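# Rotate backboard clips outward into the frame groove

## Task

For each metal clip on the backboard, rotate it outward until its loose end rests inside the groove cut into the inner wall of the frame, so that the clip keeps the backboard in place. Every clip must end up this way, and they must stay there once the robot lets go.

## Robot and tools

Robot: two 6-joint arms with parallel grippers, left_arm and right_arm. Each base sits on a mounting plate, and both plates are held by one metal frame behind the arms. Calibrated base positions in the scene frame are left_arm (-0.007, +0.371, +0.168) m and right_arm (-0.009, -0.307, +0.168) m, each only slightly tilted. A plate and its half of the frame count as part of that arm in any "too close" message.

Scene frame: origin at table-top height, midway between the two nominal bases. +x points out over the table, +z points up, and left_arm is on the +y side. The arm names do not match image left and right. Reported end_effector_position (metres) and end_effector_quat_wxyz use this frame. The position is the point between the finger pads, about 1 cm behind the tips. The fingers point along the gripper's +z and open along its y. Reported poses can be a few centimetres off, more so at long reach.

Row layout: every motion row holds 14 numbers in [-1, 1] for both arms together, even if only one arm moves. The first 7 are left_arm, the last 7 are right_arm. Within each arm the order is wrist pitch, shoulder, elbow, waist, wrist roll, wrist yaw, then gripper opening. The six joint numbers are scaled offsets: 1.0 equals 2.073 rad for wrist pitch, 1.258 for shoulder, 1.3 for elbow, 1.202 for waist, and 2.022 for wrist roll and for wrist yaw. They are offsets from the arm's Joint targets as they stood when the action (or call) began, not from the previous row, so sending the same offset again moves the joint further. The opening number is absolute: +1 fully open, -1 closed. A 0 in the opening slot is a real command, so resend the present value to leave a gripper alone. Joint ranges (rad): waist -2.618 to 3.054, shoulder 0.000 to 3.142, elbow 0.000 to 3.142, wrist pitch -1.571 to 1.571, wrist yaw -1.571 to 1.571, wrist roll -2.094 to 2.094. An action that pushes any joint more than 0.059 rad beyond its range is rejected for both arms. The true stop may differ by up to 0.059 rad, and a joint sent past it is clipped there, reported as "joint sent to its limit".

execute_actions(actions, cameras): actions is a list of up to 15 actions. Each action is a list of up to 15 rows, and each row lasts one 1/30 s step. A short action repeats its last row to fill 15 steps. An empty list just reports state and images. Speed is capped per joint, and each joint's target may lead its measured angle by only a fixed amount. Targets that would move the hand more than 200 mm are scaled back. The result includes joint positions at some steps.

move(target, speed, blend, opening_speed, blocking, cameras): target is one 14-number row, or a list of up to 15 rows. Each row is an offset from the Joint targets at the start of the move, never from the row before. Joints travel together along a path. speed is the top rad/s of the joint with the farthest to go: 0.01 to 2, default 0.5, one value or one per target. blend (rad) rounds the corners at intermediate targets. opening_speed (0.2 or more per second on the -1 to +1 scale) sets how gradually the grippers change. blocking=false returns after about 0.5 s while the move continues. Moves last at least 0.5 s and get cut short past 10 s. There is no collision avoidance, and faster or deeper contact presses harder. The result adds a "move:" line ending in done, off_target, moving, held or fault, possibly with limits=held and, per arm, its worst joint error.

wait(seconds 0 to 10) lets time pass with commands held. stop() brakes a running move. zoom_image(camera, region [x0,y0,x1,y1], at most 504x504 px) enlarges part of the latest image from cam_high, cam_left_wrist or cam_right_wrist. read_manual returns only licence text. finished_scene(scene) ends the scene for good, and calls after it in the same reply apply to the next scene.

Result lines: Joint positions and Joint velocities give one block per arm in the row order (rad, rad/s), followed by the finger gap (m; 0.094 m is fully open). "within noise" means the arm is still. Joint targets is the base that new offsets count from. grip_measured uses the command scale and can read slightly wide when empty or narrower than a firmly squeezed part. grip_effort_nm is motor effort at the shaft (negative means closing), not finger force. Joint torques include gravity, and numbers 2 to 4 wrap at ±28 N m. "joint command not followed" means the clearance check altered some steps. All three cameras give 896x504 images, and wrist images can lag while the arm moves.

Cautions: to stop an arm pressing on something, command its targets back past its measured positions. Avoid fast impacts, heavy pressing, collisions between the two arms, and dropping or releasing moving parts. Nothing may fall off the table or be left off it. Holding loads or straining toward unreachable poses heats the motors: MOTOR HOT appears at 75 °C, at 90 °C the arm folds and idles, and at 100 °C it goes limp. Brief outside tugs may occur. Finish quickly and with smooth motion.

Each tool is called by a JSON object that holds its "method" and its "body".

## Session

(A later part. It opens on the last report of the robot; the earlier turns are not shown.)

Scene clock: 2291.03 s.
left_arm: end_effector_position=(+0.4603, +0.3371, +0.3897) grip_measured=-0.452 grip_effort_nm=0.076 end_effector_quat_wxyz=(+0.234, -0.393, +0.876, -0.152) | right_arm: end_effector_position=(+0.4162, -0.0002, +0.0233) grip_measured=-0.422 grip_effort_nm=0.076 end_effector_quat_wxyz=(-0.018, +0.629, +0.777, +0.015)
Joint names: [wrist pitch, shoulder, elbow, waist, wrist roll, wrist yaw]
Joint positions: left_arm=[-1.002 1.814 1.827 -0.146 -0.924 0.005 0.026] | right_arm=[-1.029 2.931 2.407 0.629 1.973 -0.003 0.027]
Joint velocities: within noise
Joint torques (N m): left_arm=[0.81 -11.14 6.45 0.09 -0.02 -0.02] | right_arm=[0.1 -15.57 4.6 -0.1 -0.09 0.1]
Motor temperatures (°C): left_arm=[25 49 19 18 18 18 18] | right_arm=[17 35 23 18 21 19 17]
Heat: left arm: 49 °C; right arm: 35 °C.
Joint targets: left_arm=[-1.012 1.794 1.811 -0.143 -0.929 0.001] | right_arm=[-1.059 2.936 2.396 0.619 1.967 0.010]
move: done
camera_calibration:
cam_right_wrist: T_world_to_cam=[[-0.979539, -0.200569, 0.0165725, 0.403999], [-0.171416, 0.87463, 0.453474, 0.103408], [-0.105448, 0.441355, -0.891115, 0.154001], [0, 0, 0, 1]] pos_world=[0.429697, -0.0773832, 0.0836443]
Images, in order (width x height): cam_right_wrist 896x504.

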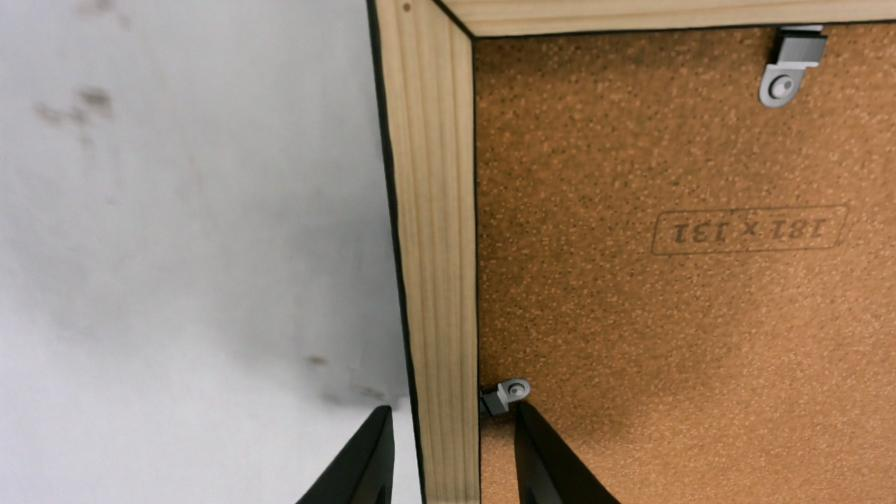

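{"method": "move", "body": {"target": [0,0,0,0,0,0,-0.45,0,0.02,0,-0.006,0,0,-0.70], "speed": 0.2, "opening_speed": 0.3, "cameras": ["cam_right_wrist"]}}

{"method": "zoom_image", "body": {"camera": "cam_right_wrist", "region": [370, 340, 570, 460]}}

Scene clock: 2298.10 s.
left_arm: end_effector_position=(+0.4603, +0.3371, +0.3897) grip_measured=-0.452 grip_effort_nm=0.076 end_effector_quat_wxyz=(+0.234, -0.393, +0.876, -0.152) | right_arm: end_effector_position=(+0.4156, -0.0030, +0.0232) grip_measured=-0.697 grip_effort_nm=-0.183 end_effector_quat_wxyz=(-0.022, +0.631, +0.776, +0.011)
Joint names: [wrist pitch, shoulder, elbow, waist, wrist roll, wrist yaw]
Joint positions: left_arm=[-1.002 1.814 1.827 -0.146 -0.924 0.005 0.026] | right_arm=[-1.038 2.931 2.407 0.623 1.972 -0.008 0.014]
Joint velocities: within noise
Joint torques (N m): left_arm=[0.81 -11.18 6.52 0.14 -0.06 -0.01] | right_arm=[0.17 -13.33 4.62 -0.35 -0.08 0.14]
Motor temperatures (°C): left_arm=[25 49 19 18 18 18 18] | right_arm=[17 36 23 18 21 19 17]
Heat: left arm: 49 °C; right arm: 36 °C.
Joint targets: left_arm=[-1.012 1.794 1.811 -0.143 -0.929 0.001] | right_arm=[-1.059 2.962 2.396 0.612 1.967 0.010]
move: done
camera_calibration:
cam_right_wrist: T_world_to_cam=[[-0.980162, -0.196453, 0.0262426, 0.402924], [-0.163389, 0.875852, 0.45408, 0.102467], [-0.11219, 0.440784, -0.890575, 0.157878], [0, 0, 0, 1]] pos_world=[0.429385, -0.0801801, 0.0835]
Images, in order (width x height): cam_right_wrist 896x504.

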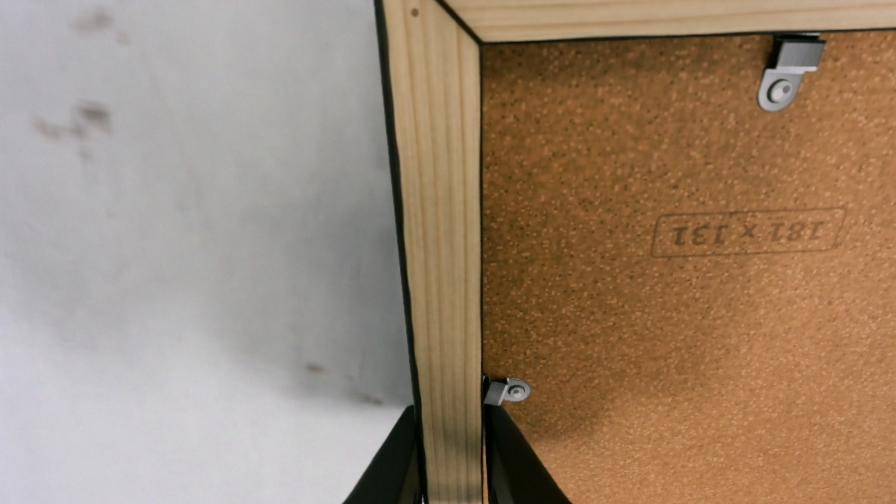

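Scaled by 2.520.

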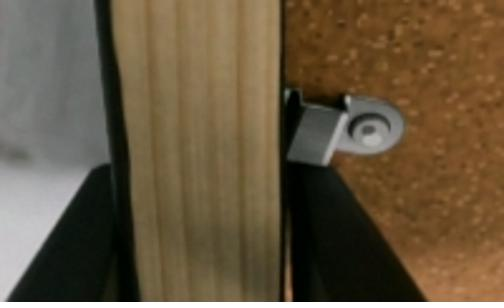

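{"method": "move", "body": {"target": [[0,0,0,0,0,0,-0.45,0,0,0,0,0,0,-0.42],[0,0,0,0,0,0,-0.45,0,-0.12,0,0,0,0,-0.42],[0,0,0,0,0,0,-0.45,0.1,-0.5,0,-0.9,0,0,-0.42]], "speed": [0.2,0.2,0.8], "opening_speed": 0.5, "cameras": ["cam_high","cam_right_wrist"]}}

Scene clock: 2314.53 s.
left_arm: end_effector_position=(+0.4603, +0.3371, +0.3897) grip_measured=-0.452 grip_effort_nm=0.076 end_effector_quat_wxyz=(+0.234, -0.393, +0.876, -0.152) | right_arm: end_effector_position=(+0.5439, -0.6054, +0.3417) grip_measured=-0.422 grip_effort_nm=0.066 end_effector_quat_wxyz=(+0.260, +0.882, +0.308, +0.244)
Joint names: [wrist pitch, shoulder, elbow, waist, wrist roll, wrist yaw]
Joint positions: left_arm=[-1.002 1.814 1.827 -0.146 -0.924 0.005 0.026] | right_arm=[-0.852 2.362 2.407 -0.47 1.972 0.01 0.027]
Joint velocities: within noise
Joint torques (N m): left_arm=[0.81 -11.08 6.54 -0.02 -0.06 0.02] | right_arm=[1.52 -17.55 5.5 0.64 -0.08 -0.03]
Motor temperatures (°C): left_arm=[25 48 19 18 18 18 18] | right_arm=[17 37 23 18 21 19 17]
Heat: left arm: 48 °C; right arm: 37 °C.
Joint targets: left_arm=[-1.012 1.794 1.811 -0.143 -0.929 0.001] | right_arm=[-0.852 2.333 2.396 -0.470 1.967 0.010]
move: done
camera_calibration:
cam_right_wrist: T_world_to_cam=[[-0.41984, 0.685856, -0.594421, 0.843434], [0.394206, 0.727736, 0.56125, 0.0768029], [0.817518, 0.00131076, -0.575901, -0.157797], [0, 0, 0, 1]] pos_world=[0.452833, -0.634159, 0.367374]
Images, in order (width x height): cam_high 896x504, cam_right_wrist 896x504.

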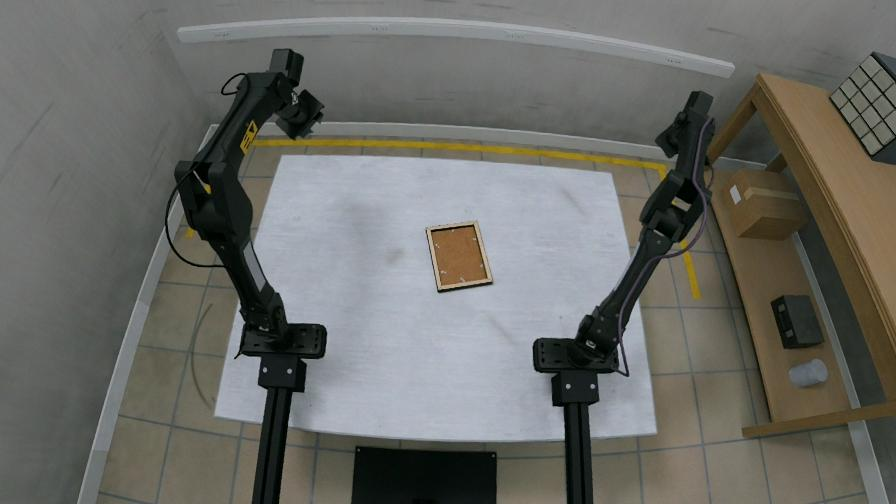

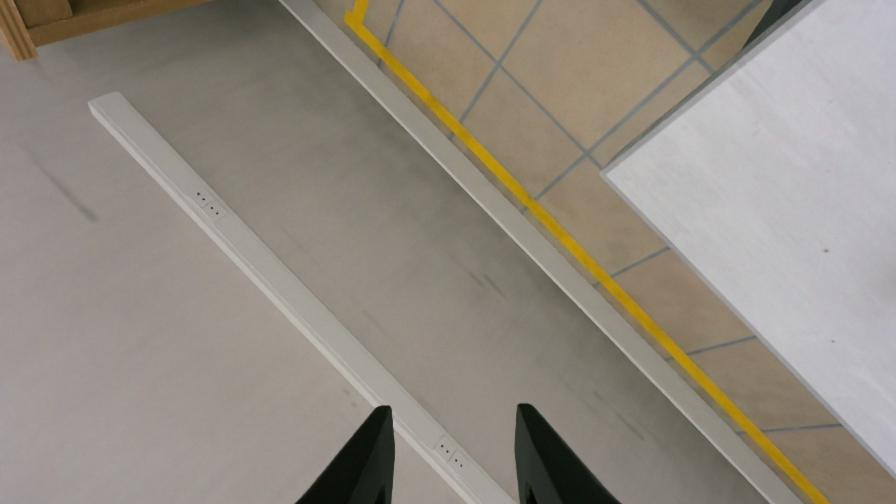

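{"method": "zoom_image", "body": {"camera": "cam_high", "region": [410, 210, 510, 300]}}

Scaled by 5.040.

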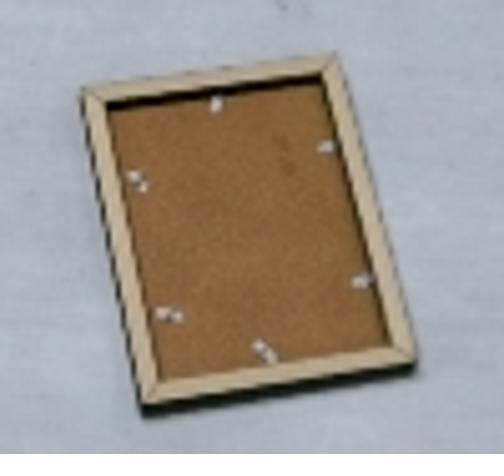

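{"method": "move", "body": {"target": [[0.0793,0.50,0.0878,-0.7887,0.604,0.0045,-0.2,0,0,0,0,0,0,-0.42],[0.0793,0.62,0.0878,-0.7887,0.604,0.0045,-0.2,0,0,0,0,0,0,-0.42]], "speed": [0.9,0.4], "cameras": ["cam_high","cam_left_wrist"]}}

Scene clock: 2334.00 s.
left_arm: end_effector_position=(+0.2449, -0.0559, +0.0981) grip_measured=-0.202 grip_effort_nm=0.066 end_effector_quat_wxyz=(+0.042, +0.610, +0.790, -0.040) | right_arm: end_effector_position=(+0.5437, -0.6057, +0.3417) grip_measured=-0.422 grip_effort_nm=0.061 end_effector_quat_wxyz=(+0.260, +0.882, +0.307, +0.244)
Joint names: [wrist pitch, shoulder, elbow, waist, wrist roll, wrist yaw]
Joint positions: left_arm=[-0.846 2.551 1.915 -1.088 0.284 0.008 0.037] | right_arm=[-0.852 2.362 2.407 -0.471 1.972 0.01 0.027]
Joint velocities: within noise
Joint torques (N m): left_arm=[0.18 -11.79 7.57 -0.61 0.12 0.06] | right_arm=[1.52 -17.57 5.53 0.49 -0.07 -0.03]
Motor temperatures (°C): left_arm=[25 48 20 18 18 18 17] | right_arm=[18 41 24 18 21 19 17]
Heat: left arm: 48 °C; right arm: 41 °C.
Joint targets: left_arm=[-0.847 2.574 1.926 -1.091 0.293 0.010] | right_arm=[-0.852 2.333 2.396 -0.470 1.967 0.010]
move: done
camera_calibration:
cam_left_wrist: T_world_to_cam=[[-0.971443, -0.236685, -0.0166854, 0.231509], [-0.230033, 0.922236, 0.310751, 0.116154], [-0.0581623, 0.305715, -0.950345, 0.208731], [0, 0, 0, 1]] pos_world=[0.263757, -0.116139, 0.166134]
Images, in order (width x height): cam_high 896x504, cam_left_wrist 896x504.

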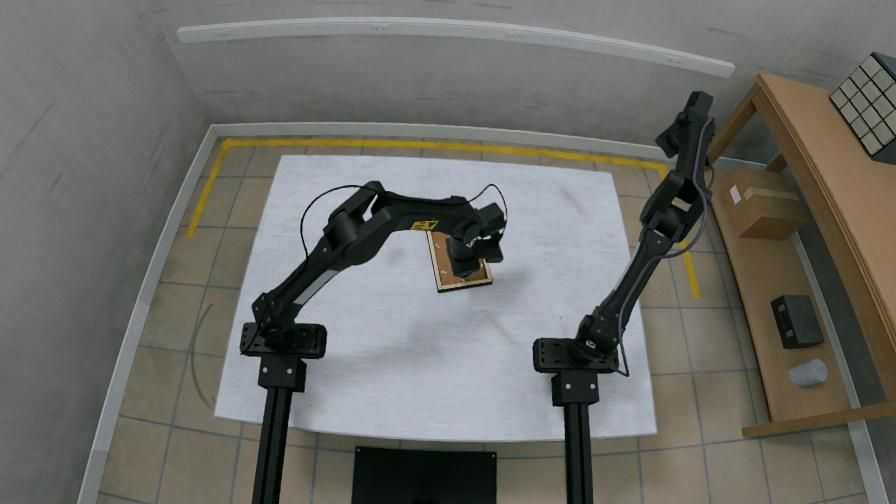

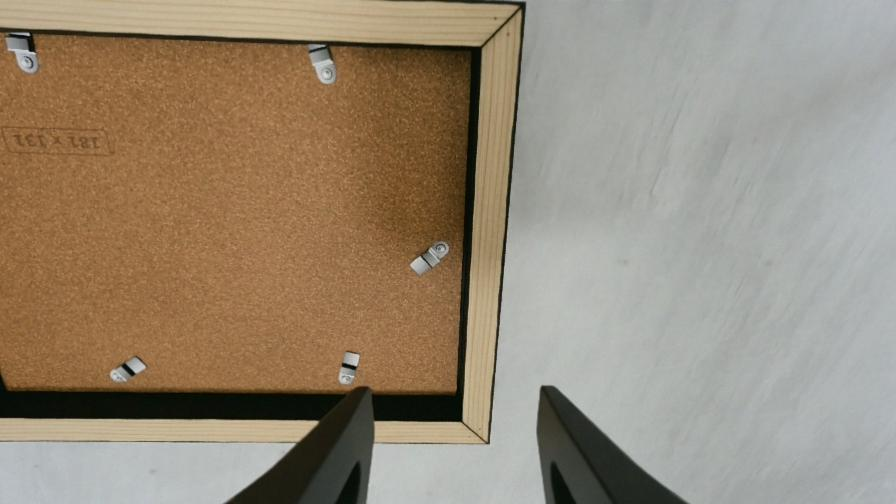

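{"method": "zoom_image", "body": {"camera": "cam_left_wrist", "region": [380, 210, 500, 300]}}

{"method": "zoom_image", "body": {"camera": "cam_left_wrist", "region": [80, 330, 400, 410]}}

Scaled by 4.200.

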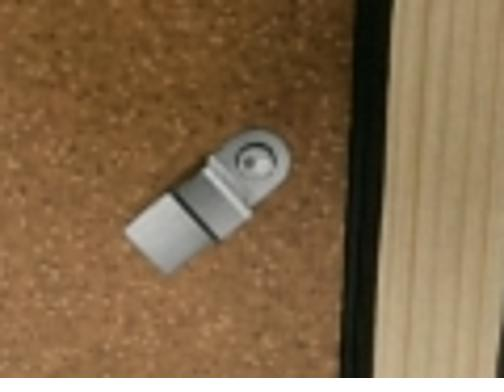

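Scaled by 1.575.

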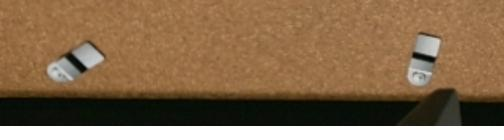

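{"method": "move", "body": {"target": [-0.1147,0.2722,0.388,0.02,0.0116,0,-0.97,0,0,0,0,0,0,-0.42], "speed": 0.4, "cameras": ["cam_left_wrist"]}}

Scene clock: 2401.53 s.
left_arm: end_effector_position=(+0.2698, -0.0819, +0.0610) grip_measured=-0.968 grip_effort_nm=-0.115 end_effector_quat_wxyz=(+0.016, +0.613, +0.789, -0.029) | right_arm: end_effector_position=(+0.5437, -0.6057, +0.3417) grip_measured=-0.422 grip_effort_nm=0.066 end_effector_quat_wxyz=(+0.260, +0.882, +0.307, +0.244)
Joint names: [wrist pitch, shoulder, elbow, waist, wrist roll, wrist yaw]
Joint positions: left_arm=[-1.074 2.875 2.411 -1.071 0.308 0.008 0.002] | right_arm=[-0.852 2.362 2.407 -0.471 1.972 0.01 0.027]
Joint velocities: within noise
Joint torques (N m): left_arm=[0 -11.89 8.68 -0.09 0.11 0.06] | right_arm=[1.53 -17.57 5.49 0.44 -0.08 -0.03]
Motor temperatures (°C): left_arm=[22 48 22 18 18 18 17] | right_arm=[20 44 24 18 21 19 17]
Heat: left arm: 48 °C; right arm: 44 °C.
Joint targets: left_arm=[-1.085 2.916 2.430 -1.067 0.316 0.010] | right_arm=[-0.852 2.333 2.396 -0.470 1.967 0.010]
move: off_target (left_arm); left_arm: the shoulder is farthest, 0.041 rad from its target
camera_calibration:
cam_left_wrist: T_world_to_cam=[[-0.973564, -0.228411, -0.000777782, 0.249137], [-0.213215, 0.90756, 0.361766, 0.148558], [-0.0819255, 0.352368, -0.932269, 0.191974], [0, 0, 0, 1]] pos_world=[0.289953, -0.145565, 0.125422]
Images, in order (width x height): cam_left_wrist 896x504.

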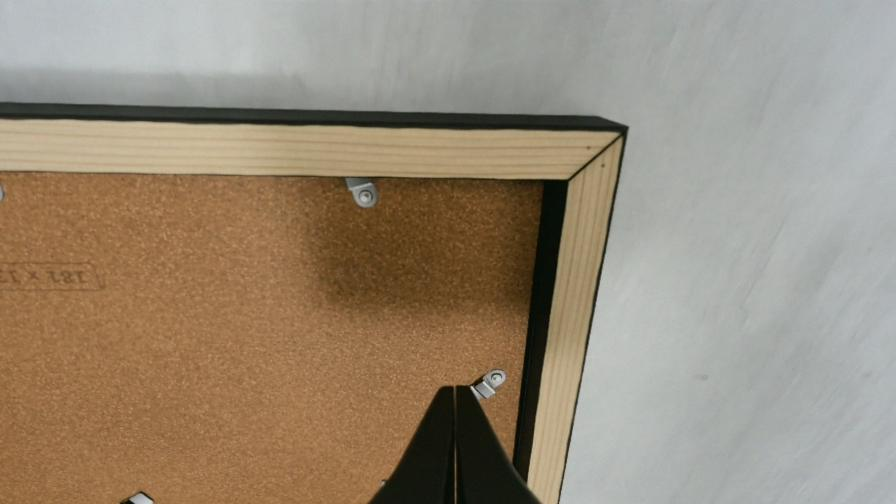

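{"method": "move", "body": {"target": [0.0145,0.039,0.004,0.002,0,0,-0.97,0,0,0,0,0,0,-0.42], "speed": 0.1, "cameras": ["cam_left_wrist"]}}

{"method": "zoom_image", "body": {"camera": "cam_left_wrist", "region": [380, 320, 560, 460]}}

Scene clock: 2420.57 s.
left_arm: end_effector_position=(+0.2657, -0.0751, +0.0365) grip_measured=-0.968 grip_effort_nm=-0.125 end_effector_quat_wxyz=(-0.001, +0.613, +0.790, -0.023) | right_arm: end_effector_position=(+0.5437, -0.6057, +0.3417) grip_measured=-0.422 grip_effort_nm=0.061 end_effector_quat_wxyz=(+0.260, +0.882, +0.307, +0.244)
Joint names: [wrist pitch, shoulder, elbow, waist, wrist roll, wrist yaw]
Joint positions: left_arm=[-1.063 2.926 2.416 -1.069 0.308 0.008 0.002] | right_arm=[-0.852 2.362 2.407 -0.471 1.972 0.01 0.027]
Joint velocities: within noise
Joint torques (N m): left_arm=[0.06 -12.11 8.46 -0.08 0.07 0.05] | right_arm=[1.52 -17.58 5.5 0.44 -0.09 -0.04]
Motor temperatures (°C): left_arm=[22 50 21 18 18 18 17] | right_arm=[21 45 24 18 21 19 17]
Heat: left arm: 50 °C; right arm: 45 °C.
Joint targets: left_arm=[-1.055 2.966 2.435 -1.064 0.316 0.010] | right_arm=[-0.852 2.333 2.396 -0.470 1.967 0.010]
move: off_target (left_arm); left_arm: the shoulder is farthest, 0.039 rad from its target
camera_calibration:
cam_left_wrist: T_world_to_cam=[[-0.973414, -0.228811, 0.0105236, 0.2462], [-0.206433, 0.896267, 0.392544, 0.146606], [-0.0992503, 0.379935, -0.919673, 0.172633], [0, 0, 0, 1]] pos_world=[0.287053, -0.140654, 0.0986254]
Images, in order (width x height): cam_left_wrist 896x504.

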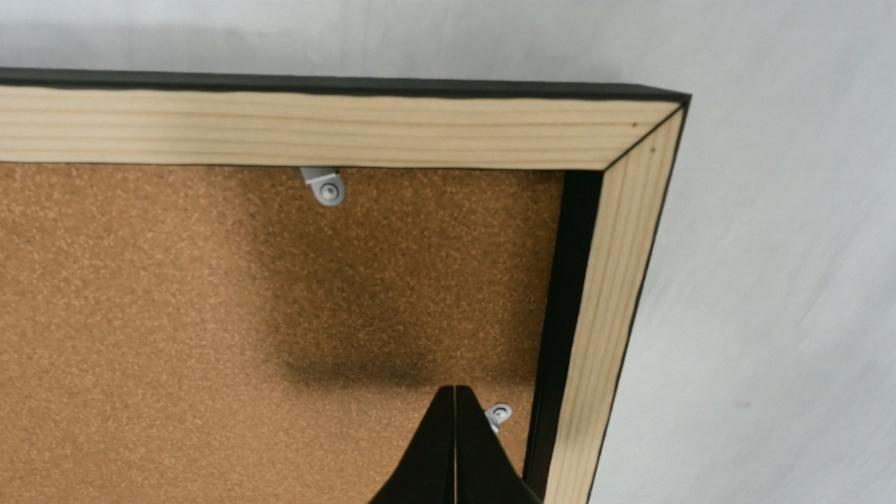

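Scaled by 2.800.

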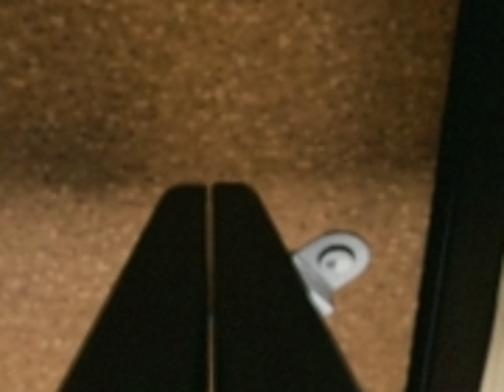

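{"method": "move", "body": {"target": [0.0125,0.030,0.0077,0,0,0,-0.97,0,0,0,0,0,0,-0.42], "speed": 0.05, "cameras": ["cam_left_wrist"]}}

{"method": "zoom_image", "body": {"camera": "cam_left_wrist", "region": [380, 340, 560, 480]}}

Scene clock: 2432.23 s.
left_arm: end_effector_position=(+0.2673, -0.0783, +0.0272) grip_measured=-0.968 grip_effort_nm=-0.129 end_effector_quat_wxyz=(+0.005, +0.613, +0.790, -0.025) | right_arm: end_effector_position=(+0.5437, -0.6057, +0.3417) grip_measured=-0.422 grip_effort_nm=0.061 end_effector_quat_wxyz=(+0.260, +0.882, +0.307, +0.244)
Joint names: [wrist pitch, shoulder, elbow, waist, wrist roll, wrist yaw]
Joint positions: left_arm=[-1.041 2.952 2.431 -1.069 0.308 0.008 0.001] | right_arm=[-0.852 2.362 2.407 -0.471 1.972 0.01 0.027]
Joint velocities: within noise
Joint torques (N m): left_arm=[0.11 -11.12 7.92 -0.17 0.06 0.04] | right_arm=[1.52 -17.57 5.5 0.44 -0.09 -0.01]
Motor temperatures (°C): left_arm=[22 50 21 18 18 18 17] | right_arm=[21 45 24 18 21 19 17]
Heat: left arm: 50 °C; right arm: 45 °C.
Joint targets: left_arm=[-1.029 3.003 2.445 -1.064 0.316 0.010] | right_arm=[-0.852 2.333 2.396 -0.470 1.967 0.010]
move: off_target (left_arm); left_arm: the shoulder is farthest, 0.052 rad from its target
camera_calibration:
cam_left_wrist: T_world_to_cam=[[-0.973374, -0.229117, 0.00696685, 0.247179], [-0.209063, 0.899819, 0.382907, 0.154679], [-0.0939993, 0.371255, -0.923761, 0.163451], [0, 0, 0, 1]] pos_world=[0.288299, -0.143232, 0.0900399]
Images, in order (width x height): cam_left_wrist 896x504.

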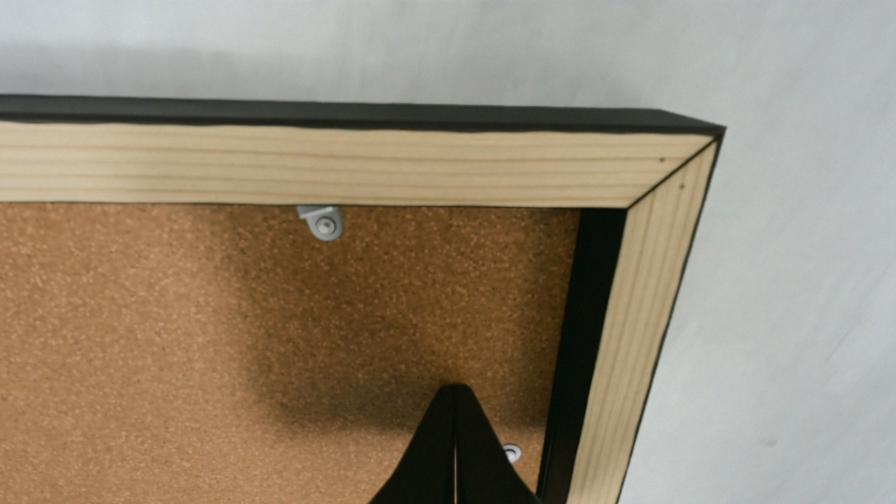

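Scaled by 2.800.

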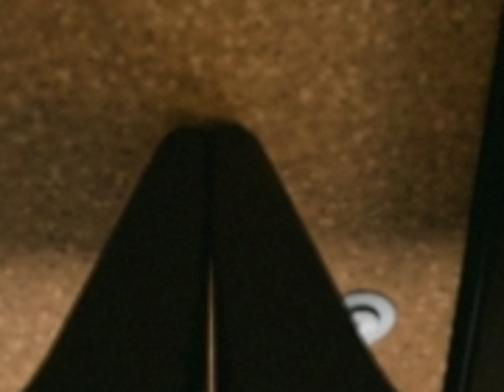

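{"method": "move", "body": {"target": [0.0121,-0.0262,-0.068,0.0055,0.004,0,-0.97,0,0,0,0,0,0,-0.42], "speed": 0.05, "cameras": ["cam_left_wrist"]}}

{"method": "zoom_image", "body": {"camera": "cam_left_wrist", "region": [380, 340, 560, 480]}}

Scene clock: 2452.47 s.
left_arm: end_effector_position=(+0.2676, -0.0771, +0.0258) grip_measured=-0.968 grip_effort_nm=-0.115 end_effector_quat_wxyz=(+0.007, +0.615, +0.788, -0.026) | right_arm: end_effector_position=(+0.5437, -0.6057, +0.3417) grip_measured=-0.422 grip_effort_nm=0.056 end_effector_quat_wxyz=(+0.260, +0.882, +0.307, +0.244)
Joint names: [wrist pitch, shoulder, elbow, waist, wrist roll, wrist yaw]
Joint positions: left_arm=[-1.017 2.939 2.399 -1.067 0.315 0.008 0.001] | right_arm=[-0.852 2.362 2.407 -0.471 1.972 0.01 0.027]
Joint velocities: within noise
Joint torques (N m): left_arm=[0.16 -12.85 3.23 0.24 0.12 0.06] | right_arm=[1.53 -17.57 5.49 0.47 -0.08 -0.02]
Motor temperatures (°C): left_arm=[22 48 22 18 18 18 17] | right_arm=[21 45 24 18 21 19 17]
Heat: left arm: 48 °C; right arm: 45 °C.
Joint targets: left_arm=[-1.004 2.970 2.357 -1.058 0.324 0.010] | right_arm=[-0.852 2.333 2.396 -0.470 1.967 0.010]
move: off_target (left_arm); left_arm: the elbow is farthest, 0.042 rad from its target
camera_calibration:
cam_left_wrist: T_world_to_cam=[[-0.974474, -0.224442, 0.00513043, 0.24854], [-0.205862, 0.902451, 0.378422, 0.153714], [-0.0895639, 0.367706, -0.925619, 0.160366], [0, 0, 0, 1]] pos_world=[0.288203, -0.141904, 0.0889941]
Images, in order (width x height): cam_left_wrist 896x504.

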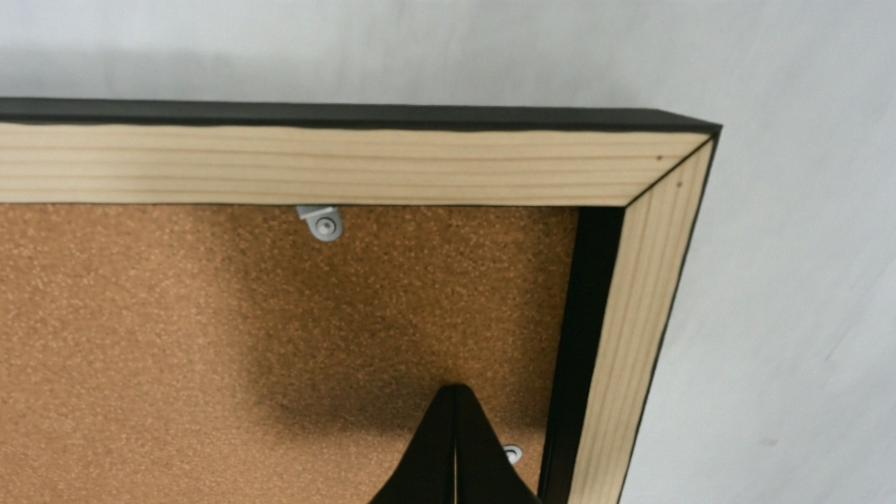

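Scaled by 2.800.

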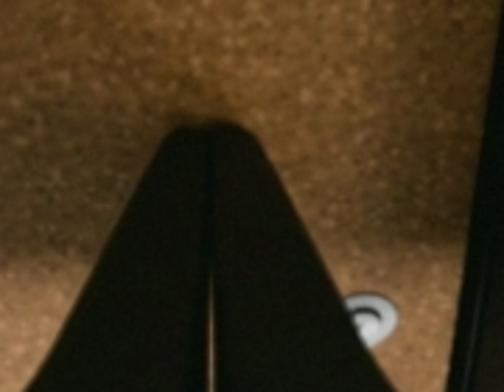

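{"method": "move", "body": {"target": [0,-0.032,0,0,0,0,-0.97,0,0,0,0,0,0,-0.42], "speed": 0.05, "cameras": ["cam_left_wrist"]}}

{"method": "zoom_image", "body": {"camera": "cam_left_wrist", "region": [380, 340, 560, 480]}}

Scene clock: 2457.43 s.
left_arm: end_effector_position=(+0.2679, -0.0774, +0.0265) grip_measured=-0.968 grip_effort_nm=-0.120 end_effector_quat_wxyz=(+0.009, +0.615, +0.788, -0.027) | right_arm: end_effector_position=(+0.5437, -0.6057, +0.3417) grip_measured=-0.422 grip_effort_nm=0.061 end_effector_quat_wxyz=(+0.260, +0.882, +0.307, +0.244)
Joint names: [wrist pitch, shoulder, elbow, waist, wrist roll, wrist yaw]
Joint positions: left_arm=[-1.007 2.932 2.387 -1.067 0.316 0.008 0.001] | right_arm=[-0.852 2.362 2.407 -0.471 1.972 0.01 0.027]
Joint velocities: within noise
Joint torques (N m): left_arm=[0.05 -15.56 4.18 0.4 0.13 0.05] | right_arm=[1.52 -17.55 5.5 0.46 -0.08 -0.03]
Motor temperatures (°C): left_arm=[22 48 21 18 18 18 17] | right_arm=[21 45 24 18 21 19 17]
Heat: left arm: 48 °C; right arm: 45 °C.
Joint targets: left_arm=[-1.004 2.930 2.357 -1.058 0.324 0.010] | right_arm=[-0.852 2.333 2.396 -0.470 1.967 0.010]
move: done
camera_calibration:
cam_left_wrist: T_world_to_cam=[[-0.974618, -0.223844, 0.00359429, 0.248805], [-0.206253, 0.904038, 0.374399, 0.154091], [-0.0870564, 0.364155, -0.927261, 0.16024], [0, 0, 0, 1]] pos_world=[0.288221, -0.141963, 0.089998]
Images, in order (width x height): cam_left_wrist 896x504.

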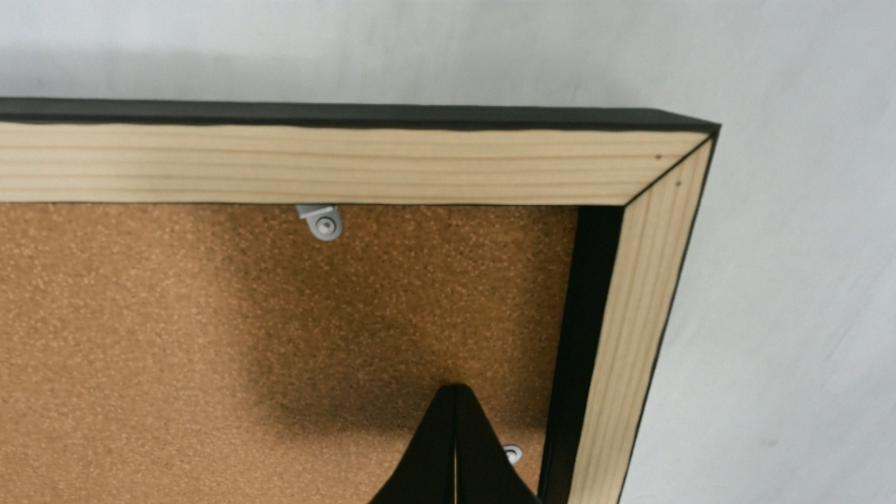

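Scaled by 2.800.

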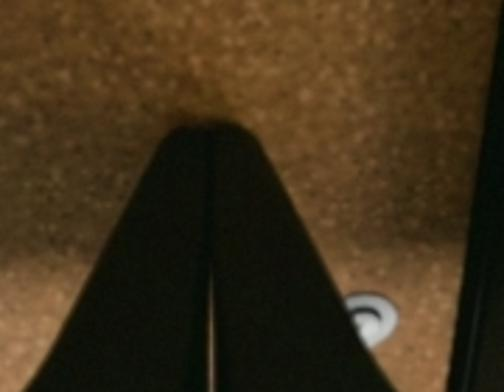

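{"method": "move", "body": {"target": [0,-0.016,0,0,0,0,-0.97,0,0,0,0,0,0,-0.42], "speed": 0.05, "cameras": ["cam_left_wrist"]}}

{"method": "zoom_image", "body": {"camera": "cam_left_wrist", "region": [380, 340, 560, 480]}}

Scene clock: 2461.23 s.
left_arm: end_effector_position=(+0.2680, -0.0776, +0.0269) grip_measured=-0.968 grip_effort_nm=-0.115 end_effector_quat_wxyz=(+0.010, +0.615, +0.788, -0.027) | right_arm: end_effector_position=(+0.5437, -0.6057, +0.3417) grip_measured=-0.422 grip_effort_nm=0.061 end_effector_quat_wxyz=(+0.260, +0.882, +0.307, +0.244)
Joint names: [wrist pitch, shoulder, elbow, waist, wrist roll, wrist yaw]
Joint positions: left_arm=[-1.003 2.928 2.381 -1.067 0.316 0.008 0.001] | right_arm=[-0.852 2.362 2.407 -0.471 1.972 0.01 0.027]
Joint velocities: within noise
Joint torques (N m): left_arm=[0.06 -17.05 4.68 0.35 0.08 0.05] | right_arm=[1.52 -17.55 5.49 0.47 -0.08 -0.03]
Motor temperatures (°C): left_arm=[22 49 21 18 18 18 17] | right_arm=[21 45 24 18 21 19 17]
Heat: left arm: 49 °C; right arm: 45 °C.
Joint targets: left_arm=[-1.004 2.910 2.357 -1.058 0.324 0.010] | right_arm=[-0.852 2.333 2.396 -0.470 1.967 0.010]
move: done
camera_calibration:
cam_left_wrist: T_world_to_cam=[[-0.974689, -0.223547, 0.00282398, 0.248939], [-0.206445, 0.904826, 0.372386, 0.154239], [-0.0858009, 0.362377, -0.928074, 0.160262], [0, 0, 0, 1]] pos_world=[0.288231, -0.141986, 0.0905959]
Images, in order (width x height): cam_left_wrist 896x504.

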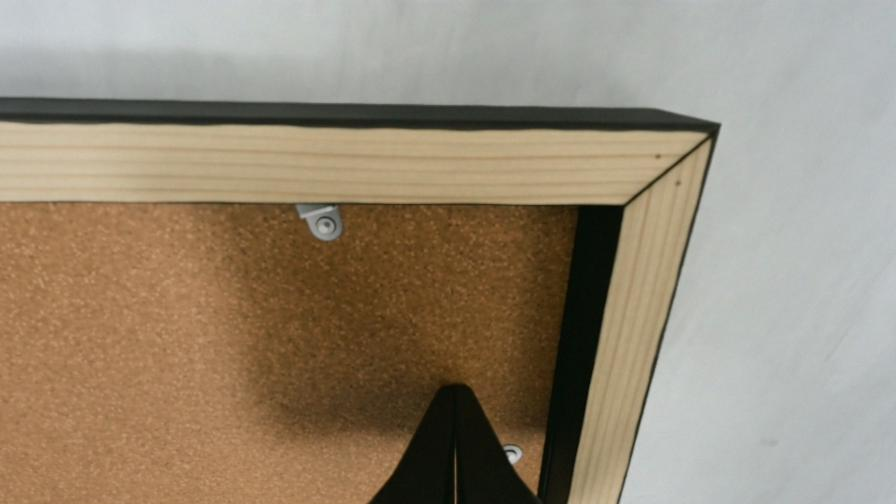

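Scaled by 2.800.

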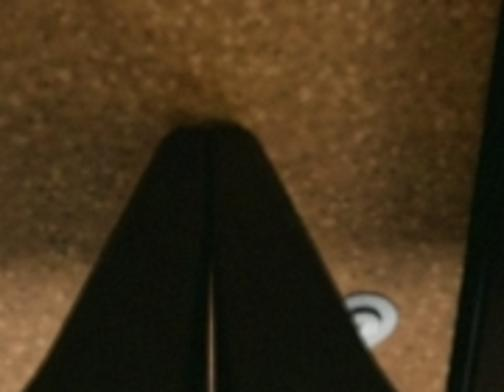

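{"method": "move", "body": {"target": [-0.008,-0.022,0,0,0,0,-0.97,0,0,0,0,0,0,-0.42], "speed": 0.05, "cameras": ["cam_left_wrist"]}}

{"method": "zoom_image", "body": {"camera": "cam_left_wrist", "region": [380, 340, 560, 480]}}

Scene clock: 2466.90 s.
left_arm: end_effector_position=(+0.2683, -0.0736, +0.0275) grip_measured=-0.968 grip_effort_nm=-0.120 end_effector_quat_wxyz=(+0.005, +0.614, +0.789, -0.025) | right_arm: end_effector_position=(+0.5437, -0.6057, +0.3417) grip_measured=-0.422 grip_effort_nm=0.061 end_effector_quat_wxyz=(+0.260, +0.882, +0.307, +0.244)
Joint names: [wrist pitch, shoulder, elbow, waist, wrist roll, wrist yaw]
Joint positions: left_arm=[-1.01 2.922 2.371 -1.062 0.316 0.008 0.001] | right_arm=[-0.852 2.362 2.407 -0.471 1.972 0.01 0.027]
Joint velocities: within noise
Joint torques (N m): left_arm=[-0.07 -19.02 5.5 -0.05 0.09 0.08] | right_arm=[1.51 -17.54 5.5 0.46 -0.09 -0.04]
Motor temperatures (°C): left_arm=[22 49 21 18 18 18 17] | right_arm=[21 46 24 18 21 19 17]
Heat: left arm: 49 °C; right arm: 46 °C.
Joint targets: left_arm=[-1.021 2.882 2.357 -1.058 0.324 0.010] | right_arm=[-0.852 2.333 2.396 -0.470 1.967 0.010]
move: off_target (left_arm); left_arm: the shoulder is farthest, 0.040 rad from its target
camera_calibration:
cam_left_wrist: T_world_to_cam=[[-0.973715, -0.227681, 0.0063384, 0.249497], [-0.20811, 0.900636, 0.381503, 0.150388], [-0.0925697, 0.370156, -0.924346, 0.161667], [0, 0, 0, 1]] pos_world=[0.289202, -0.138481, 0.0904817]
Images, in order (width x height): cam_left_wrist 896x504.

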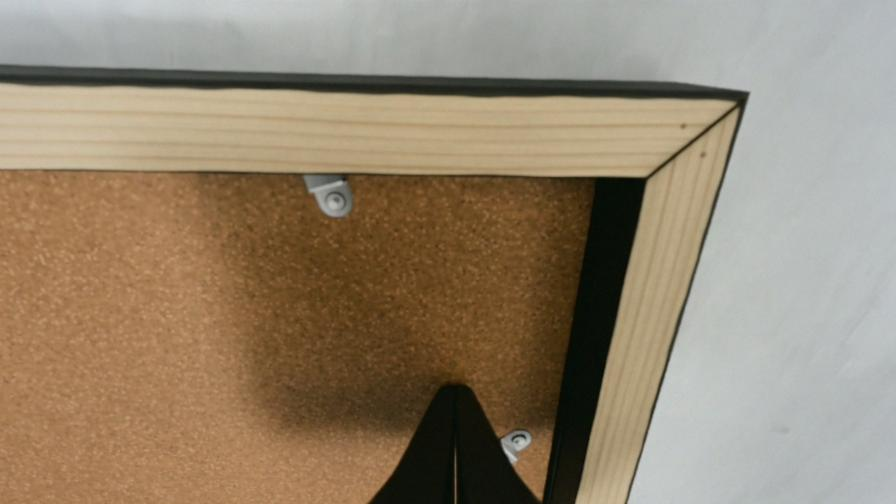

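Scaled by 2.800.

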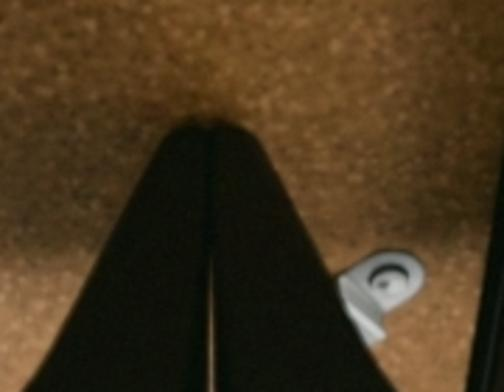

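{"method": "move", "body": {"target": [0.0072,-0.016,-0.031,-0.0129,0,0,-0.97,0,0,0,0,0,0,-0.42], "speed": 0.05, "cameras": ["cam_left_wrist"]}}

{"method": "zoom_image", "body": {"camera": "cam_left_wrist", "region": [380, 340, 560, 480]}}

Scene clock: 2478.13 s.
left_arm: end_effector_position=(+0.2622, -0.0683, +0.0285) grip_measured=-0.968 grip_effort_nm=-0.115 end_effector_quat_wxyz=(-0.004, +0.616, +0.788, -0.022) | right_arm: end_effector_position=(+0.5437, -0.6057, +0.3417) grip_measured=-0.422 grip_effort_nm=0.061 end_effector_quat_wxyz=(+0.260, +0.882, +0.307, +0.244)
Joint names: [wrist pitch, shoulder, elbow, waist, wrist roll, wrist yaw]
Joint positions: left_arm=[-1.011 2.901 2.331 -1.067 0.317 0.008 0.001] | right_arm=[-0.852 2.362 2.407 -0.471 1.972 0.01 0.027]
Joint velocities: within noise
Joint torques (N m): left_arm=[0.03 -18.84 5.3 -1.16 0.14 0.03] | right_arm=[1.52 -17.55 5.53 0.42 -0.09 -0.03]
Motor temperatures (°C): left_arm=[21 51 20 18 18 18 17] | right_arm=[21 46 24 18 21 19 17]
Heat: left arm: 51 °C; right arm: 46 °C.
Joint targets: left_arm=[-1.006 2.862 2.316 -1.073 0.324 0.010] | right_arm=[-0.852 2.333 2.396 -0.470 1.967 0.010]
move: off_target (left_arm); left_arm: the shoulder is farthest, 0.039 rad from its target
camera_calibration:
cam_left_wrist: T_world_to_cam=[[-0.974892, -0.222315, 0.0127306, 0.245258], [-0.198958, 0.895293, 0.398581, 0.140737], [-0.100008, 0.38604, -0.917045, 0.162873], [0, 0, 0, 1]] pos_world=[0.28339, -0.134351, 0.0901443]
Images, in order (width x height): cam_left_wrist 896x504.

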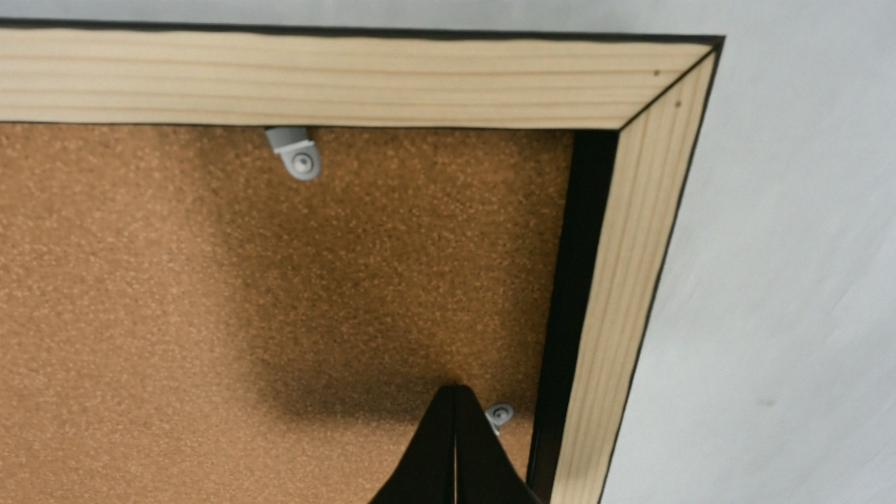

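Scaled by 2.800.

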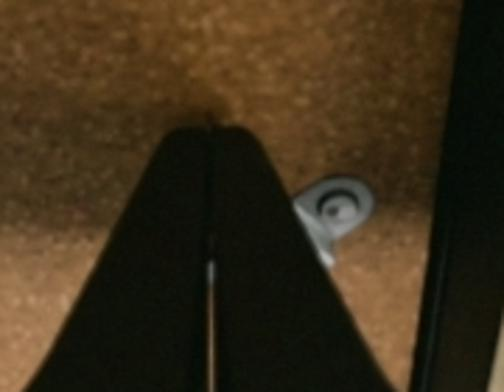

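{"method": "move", "body": {"target": [0,-0.10,0,0,0,0,-0.97,0,0,0,0,0,0,-0.42], "speed": 0.3, "cameras": ["cam_left_wrist"]}}

{"method": "zoom_image", "body": {"camera": "cam_left_wrist", "region": [380, 300, 560, 440]}}

Scene clock: 2483.60 s.
left_arm: end_effector_position=(+0.2813, -0.0941, +0.1016) grip_measured=-0.968 grip_effort_nm=-0.115 end_effector_quat_wxyz=(+0.064, +0.613, +0.786, -0.047) | right_arm: end_effector_position=(+0.5437, -0.6057, +0.3417) grip_measured=-0.422 grip_effort_nm=0.066 end_effector_quat_wxyz=(+0.260, +0.882, +0.307, +0.244)
Joint names: [wrist pitch, shoulder, elbow, waist, wrist roll, wrist yaw]
Joint positions: left_arm=[-1.004 2.755 2.324 -1.067 0.317 0.008 0.001] | right_arm=[-0.852 2.362 2.407 -0.471 1.972 0.01 0.027]
Joint velocities: within noise
Joint torques (N m): left_arm=[0.21 -16.83 6.45 -1.09 0.1 0.02] | right_arm=[1.52 -17.54 5.48 0.47 -0.09 -0.03]
Motor temperatures (°C): left_arm=[21 51 20 18 18 18 17] | right_arm=[21 46 24 18 21 19 17]
Heat: left arm: 51 °C; right arm: 46 °C.
Joint targets: left_arm=[-1.006 2.736 2.316 -1.073 0.324 0.010] | right_arm=[-0.852 2.333 2.396 -0.470 1.967 0.010]
move: done
camera_calibration:
cam_left_wrist: T_world_to_cam=[[-0.972931, -0.228439, -0.0349335, 0.2609], [-0.229302, 0.935491, 0.268844, 0.164001], [-0.0287345, 0.269577, -0.96255, 0.215447], [0, 0, 0, 1]] pos_world=[0.297634, -0.151901, 0.172402]
Images, in order (width x height): cam_left_wrist 896x504.

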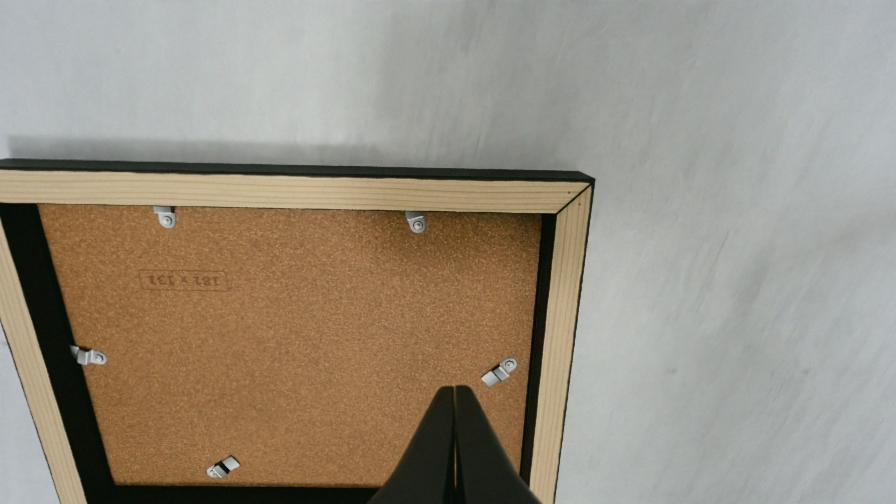

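Scaled by 2.800.

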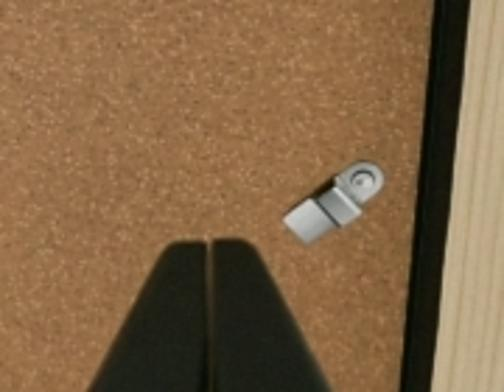

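{"method": "move", "body": {"target": [[0.0638,-0.14,-0.297,0.0635,0.028,0,-0.32,0,0,0,0,0,0,-0.42],[0.0638,-0.0723,-0.293,0.0635,0.028,0,-0.32,0,0,0,0,0,0,-0.42]], "speed": [0.5,0.2], "cameras": ["cam_left_wrist"]}}

Scene clock: 2536.63 s.
left_arm: end_effector_position=(+0.2756, -0.0239, +0.0766) grip_measured=-0.322 grip_effort_nm=0.061 end_effector_quat_wxyz=(+0.014, +0.610, +0.792, -0.028) | right_arm: end_effector_position=(+0.5437, -0.6057, +0.3417) grip_measured=-0.422 grip_effort_nm=0.061 end_effector_quat_wxyz=(+0.260, +0.882, +0.307, +0.244)
Joint names: [wrist pitch, shoulder, elbow, waist, wrist roll, wrist yaw]
Joint positions: left_arm=[-0.88 2.607 1.944 -0.998 0.373 0.008 0.032] | right_arm=[-0.852 2.362 2.407 -0.471 1.972 0.01 0.027]
Joint velocities: within noise
Joint torques (N m): left_arm=[0.13 -10.89 5.7 -0.36 0.11 0.06] | right_arm=[1.52 -17.55 5.55 0.49 -0.08 -0.04]
Motor temperatures (°C): left_arm=[21 51 21 18 18 18 17] | right_arm=[22 47 24 18 21 19 17]
Heat: left arm: 51 °C; right arm: 47 °C.
Joint targets: left_arm=[-0.874 2.645 1.935 -0.997 0.381 0.010] | right_arm=[-0.852 2.333 2.396 -0.470 1.967 0.010]
move: off_target (left_arm); left_arm: the shoulder is farthest, 0.038 rad from its target
camera_calibration:
cam_left_wrist: T_world_to_cam=[[-0.971816, -0.235739, -0.000965227, 0.267472], [-0.219711, 0.904244, 0.366156, 0.0929046], [-0.0854443, 0.356049, -0.930553, 0.187512], [0, 0, 0, 1]] pos_world=[0.296368, -0.0877184, 0.140731]
Images, in order (width x height): cam_left_wrist 896x504.

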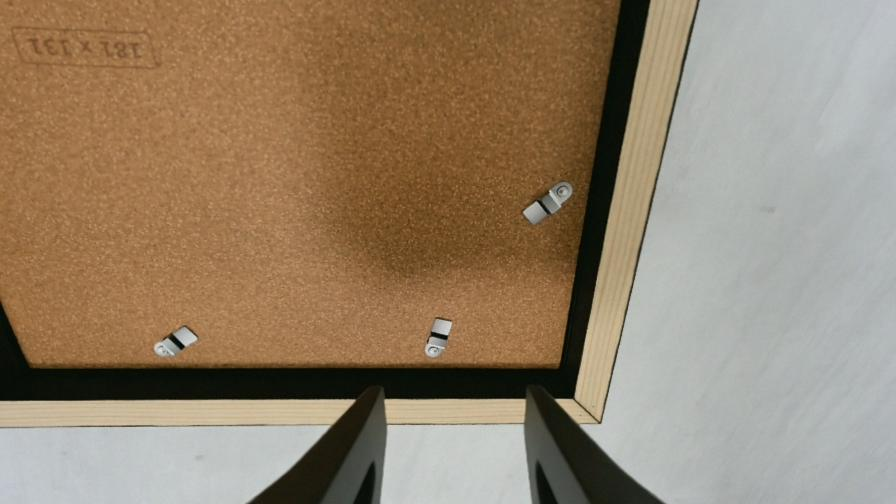

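{"method": "move", "body": {"target": [0.0343,0.0626,-0.0162,-0.0114,0,0,-0.34,0,0,0,0,0,0,-0.42], "speed": 0.2, "cameras": ["cam_left_wrist"]}}

Scene clock: 2560.03 s.
left_arm: end_effector_position=(+0.2656, -0.0193, +0.0336) grip_measured=-0.338 grip_effort_nm=-0.120 end_effector_quat_wxyz=(-0.002, +0.614, +0.789, -0.023) | right_arm: end_effector_position=(+0.5437, -0.6057, +0.3417) grip_measured=-0.422 grip_effort_nm=0.061 end_effector_quat_wxyz=(+0.260, +0.882, +0.307, +0.244)
Joint names: [wrist pitch, shoulder, elbow, waist, wrist roll, wrist yaw]
Joint positions: left_arm=[-0.81 2.691 1.923 -1.006 0.373 0.008 0.031] | right_arm=[-0.852 2.362 2.407 -0.471 1.972 0.01 0.027]
Joint velocities: within noise
Joint torques (N m): left_arm=[0.06 -11.34 5.35 -0.87 0.13 0.07] | right_arm=[1.51 -17.55 5.5 0.42 -0.09 -0.04]
Motor temperatures (°C): left_arm=[21 50 21 18 18 18 17] | right_arm=[22 47 24 18 21 19 17]
Heat: left arm: 50 °C; right arm: 47 °C.
Joint targets: left_arm=[-0.803 2.724 1.914 -1.011 0.381 0.010] | right_arm=[-0.852 2.333 2.396 -0.470 1.967 0.010]
move: done
camera_calibration:
cam_left_wrist: T_world_to_cam=[[-0.973941, -0.226483, 0.0120476, 0.259095], [-0.203383, 0.895644, 0.395547, 0.0968282], [-0.100375, 0.382789, -0.918367, 0.149083], [0, 0, 0, 1]] pos_world=[0.287, -0.0851104, 0.0954915]
Images, in order (width x height): cam_left_wrist 896x504.

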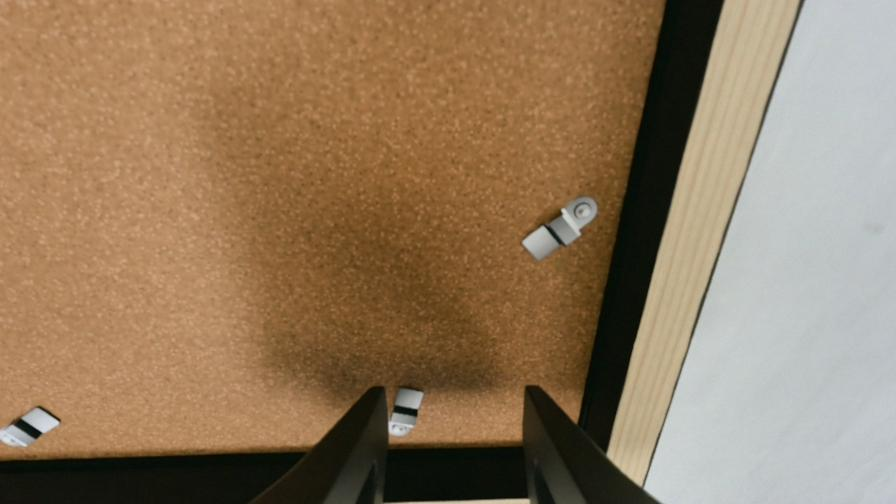

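{"method": "move", "body": {"target": [0.0096,0.0318,0.03,0.001,0,0,-0.25,0,0,0,0,0,0,-0.42], "speed": 0.06, "cameras": ["cam_left_wrist"]}}

Scene clock: 2571.50 s.
left_arm: end_effector_position=(+0.2676, -0.0225, +0.0268) grip_measured=-0.252 grip_effort_nm=0.066 end_effector_quat_wxyz=(+0.001, +0.615, +0.789, -0.024) | right_arm: end_effector_position=(+0.5437, -0.6057, +0.3417) grip_measured=-0.422 grip_effort_nm=0.061 end_effector_quat_wxyz=(+0.260, +0.882, +0.307, +0.244)
Joint names: [wrist pitch, shoulder, elbow, waist, wrist roll, wrist yaw]
Joint positions: left_arm=[-0.797 2.714 1.94 -1.006 0.375 0.008 0.035] | right_arm=[-0.852 2.362 2.407 -0.471 1.972 0.01 0.027]
Joint velocities: within noise
Joint torques (N m): left_arm=[0.17 -9.89 7.25 -0.8 0.07 0.05] | right_arm=[1.51 -17.58 5.53 0.44 -0.09 -0.03]
Motor temperatures (°C): left_arm=[21 50 20 18 18 18 17] | right_arm=[22 47 24 18 21 19 17]
Heat: left arm: 50 °C; right arm: 47 °C.
Joint targets: left_arm=[-0.783 2.764 1.953 -1.010 0.381 0.010] | right_arm=[-0.852 2.333 2.396 -0.470 1.967 0.010]
move: off_target (left_arm); left_arm: the shoulder is farthest, 0.050 rad from its target
camera_calibration:
cam_left_wrist: T_world_to_cam=[[-0.97427, -0.225196, 0.00922882, 0.260567], [-0.203932, 0.898229, 0.389353, 0.103159], [-0.0959705, 0.377453, -0.921042, 0.142997], [0, 0, 0, 1]] pos_world=[0.288623, -0.0879566, 0.0891364]
Images, in order (width x height): cam_left_wrist 896x504.

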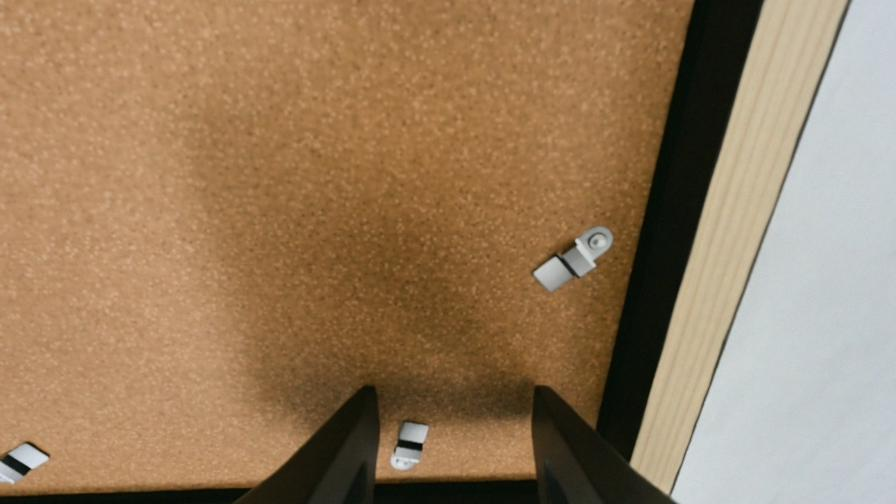

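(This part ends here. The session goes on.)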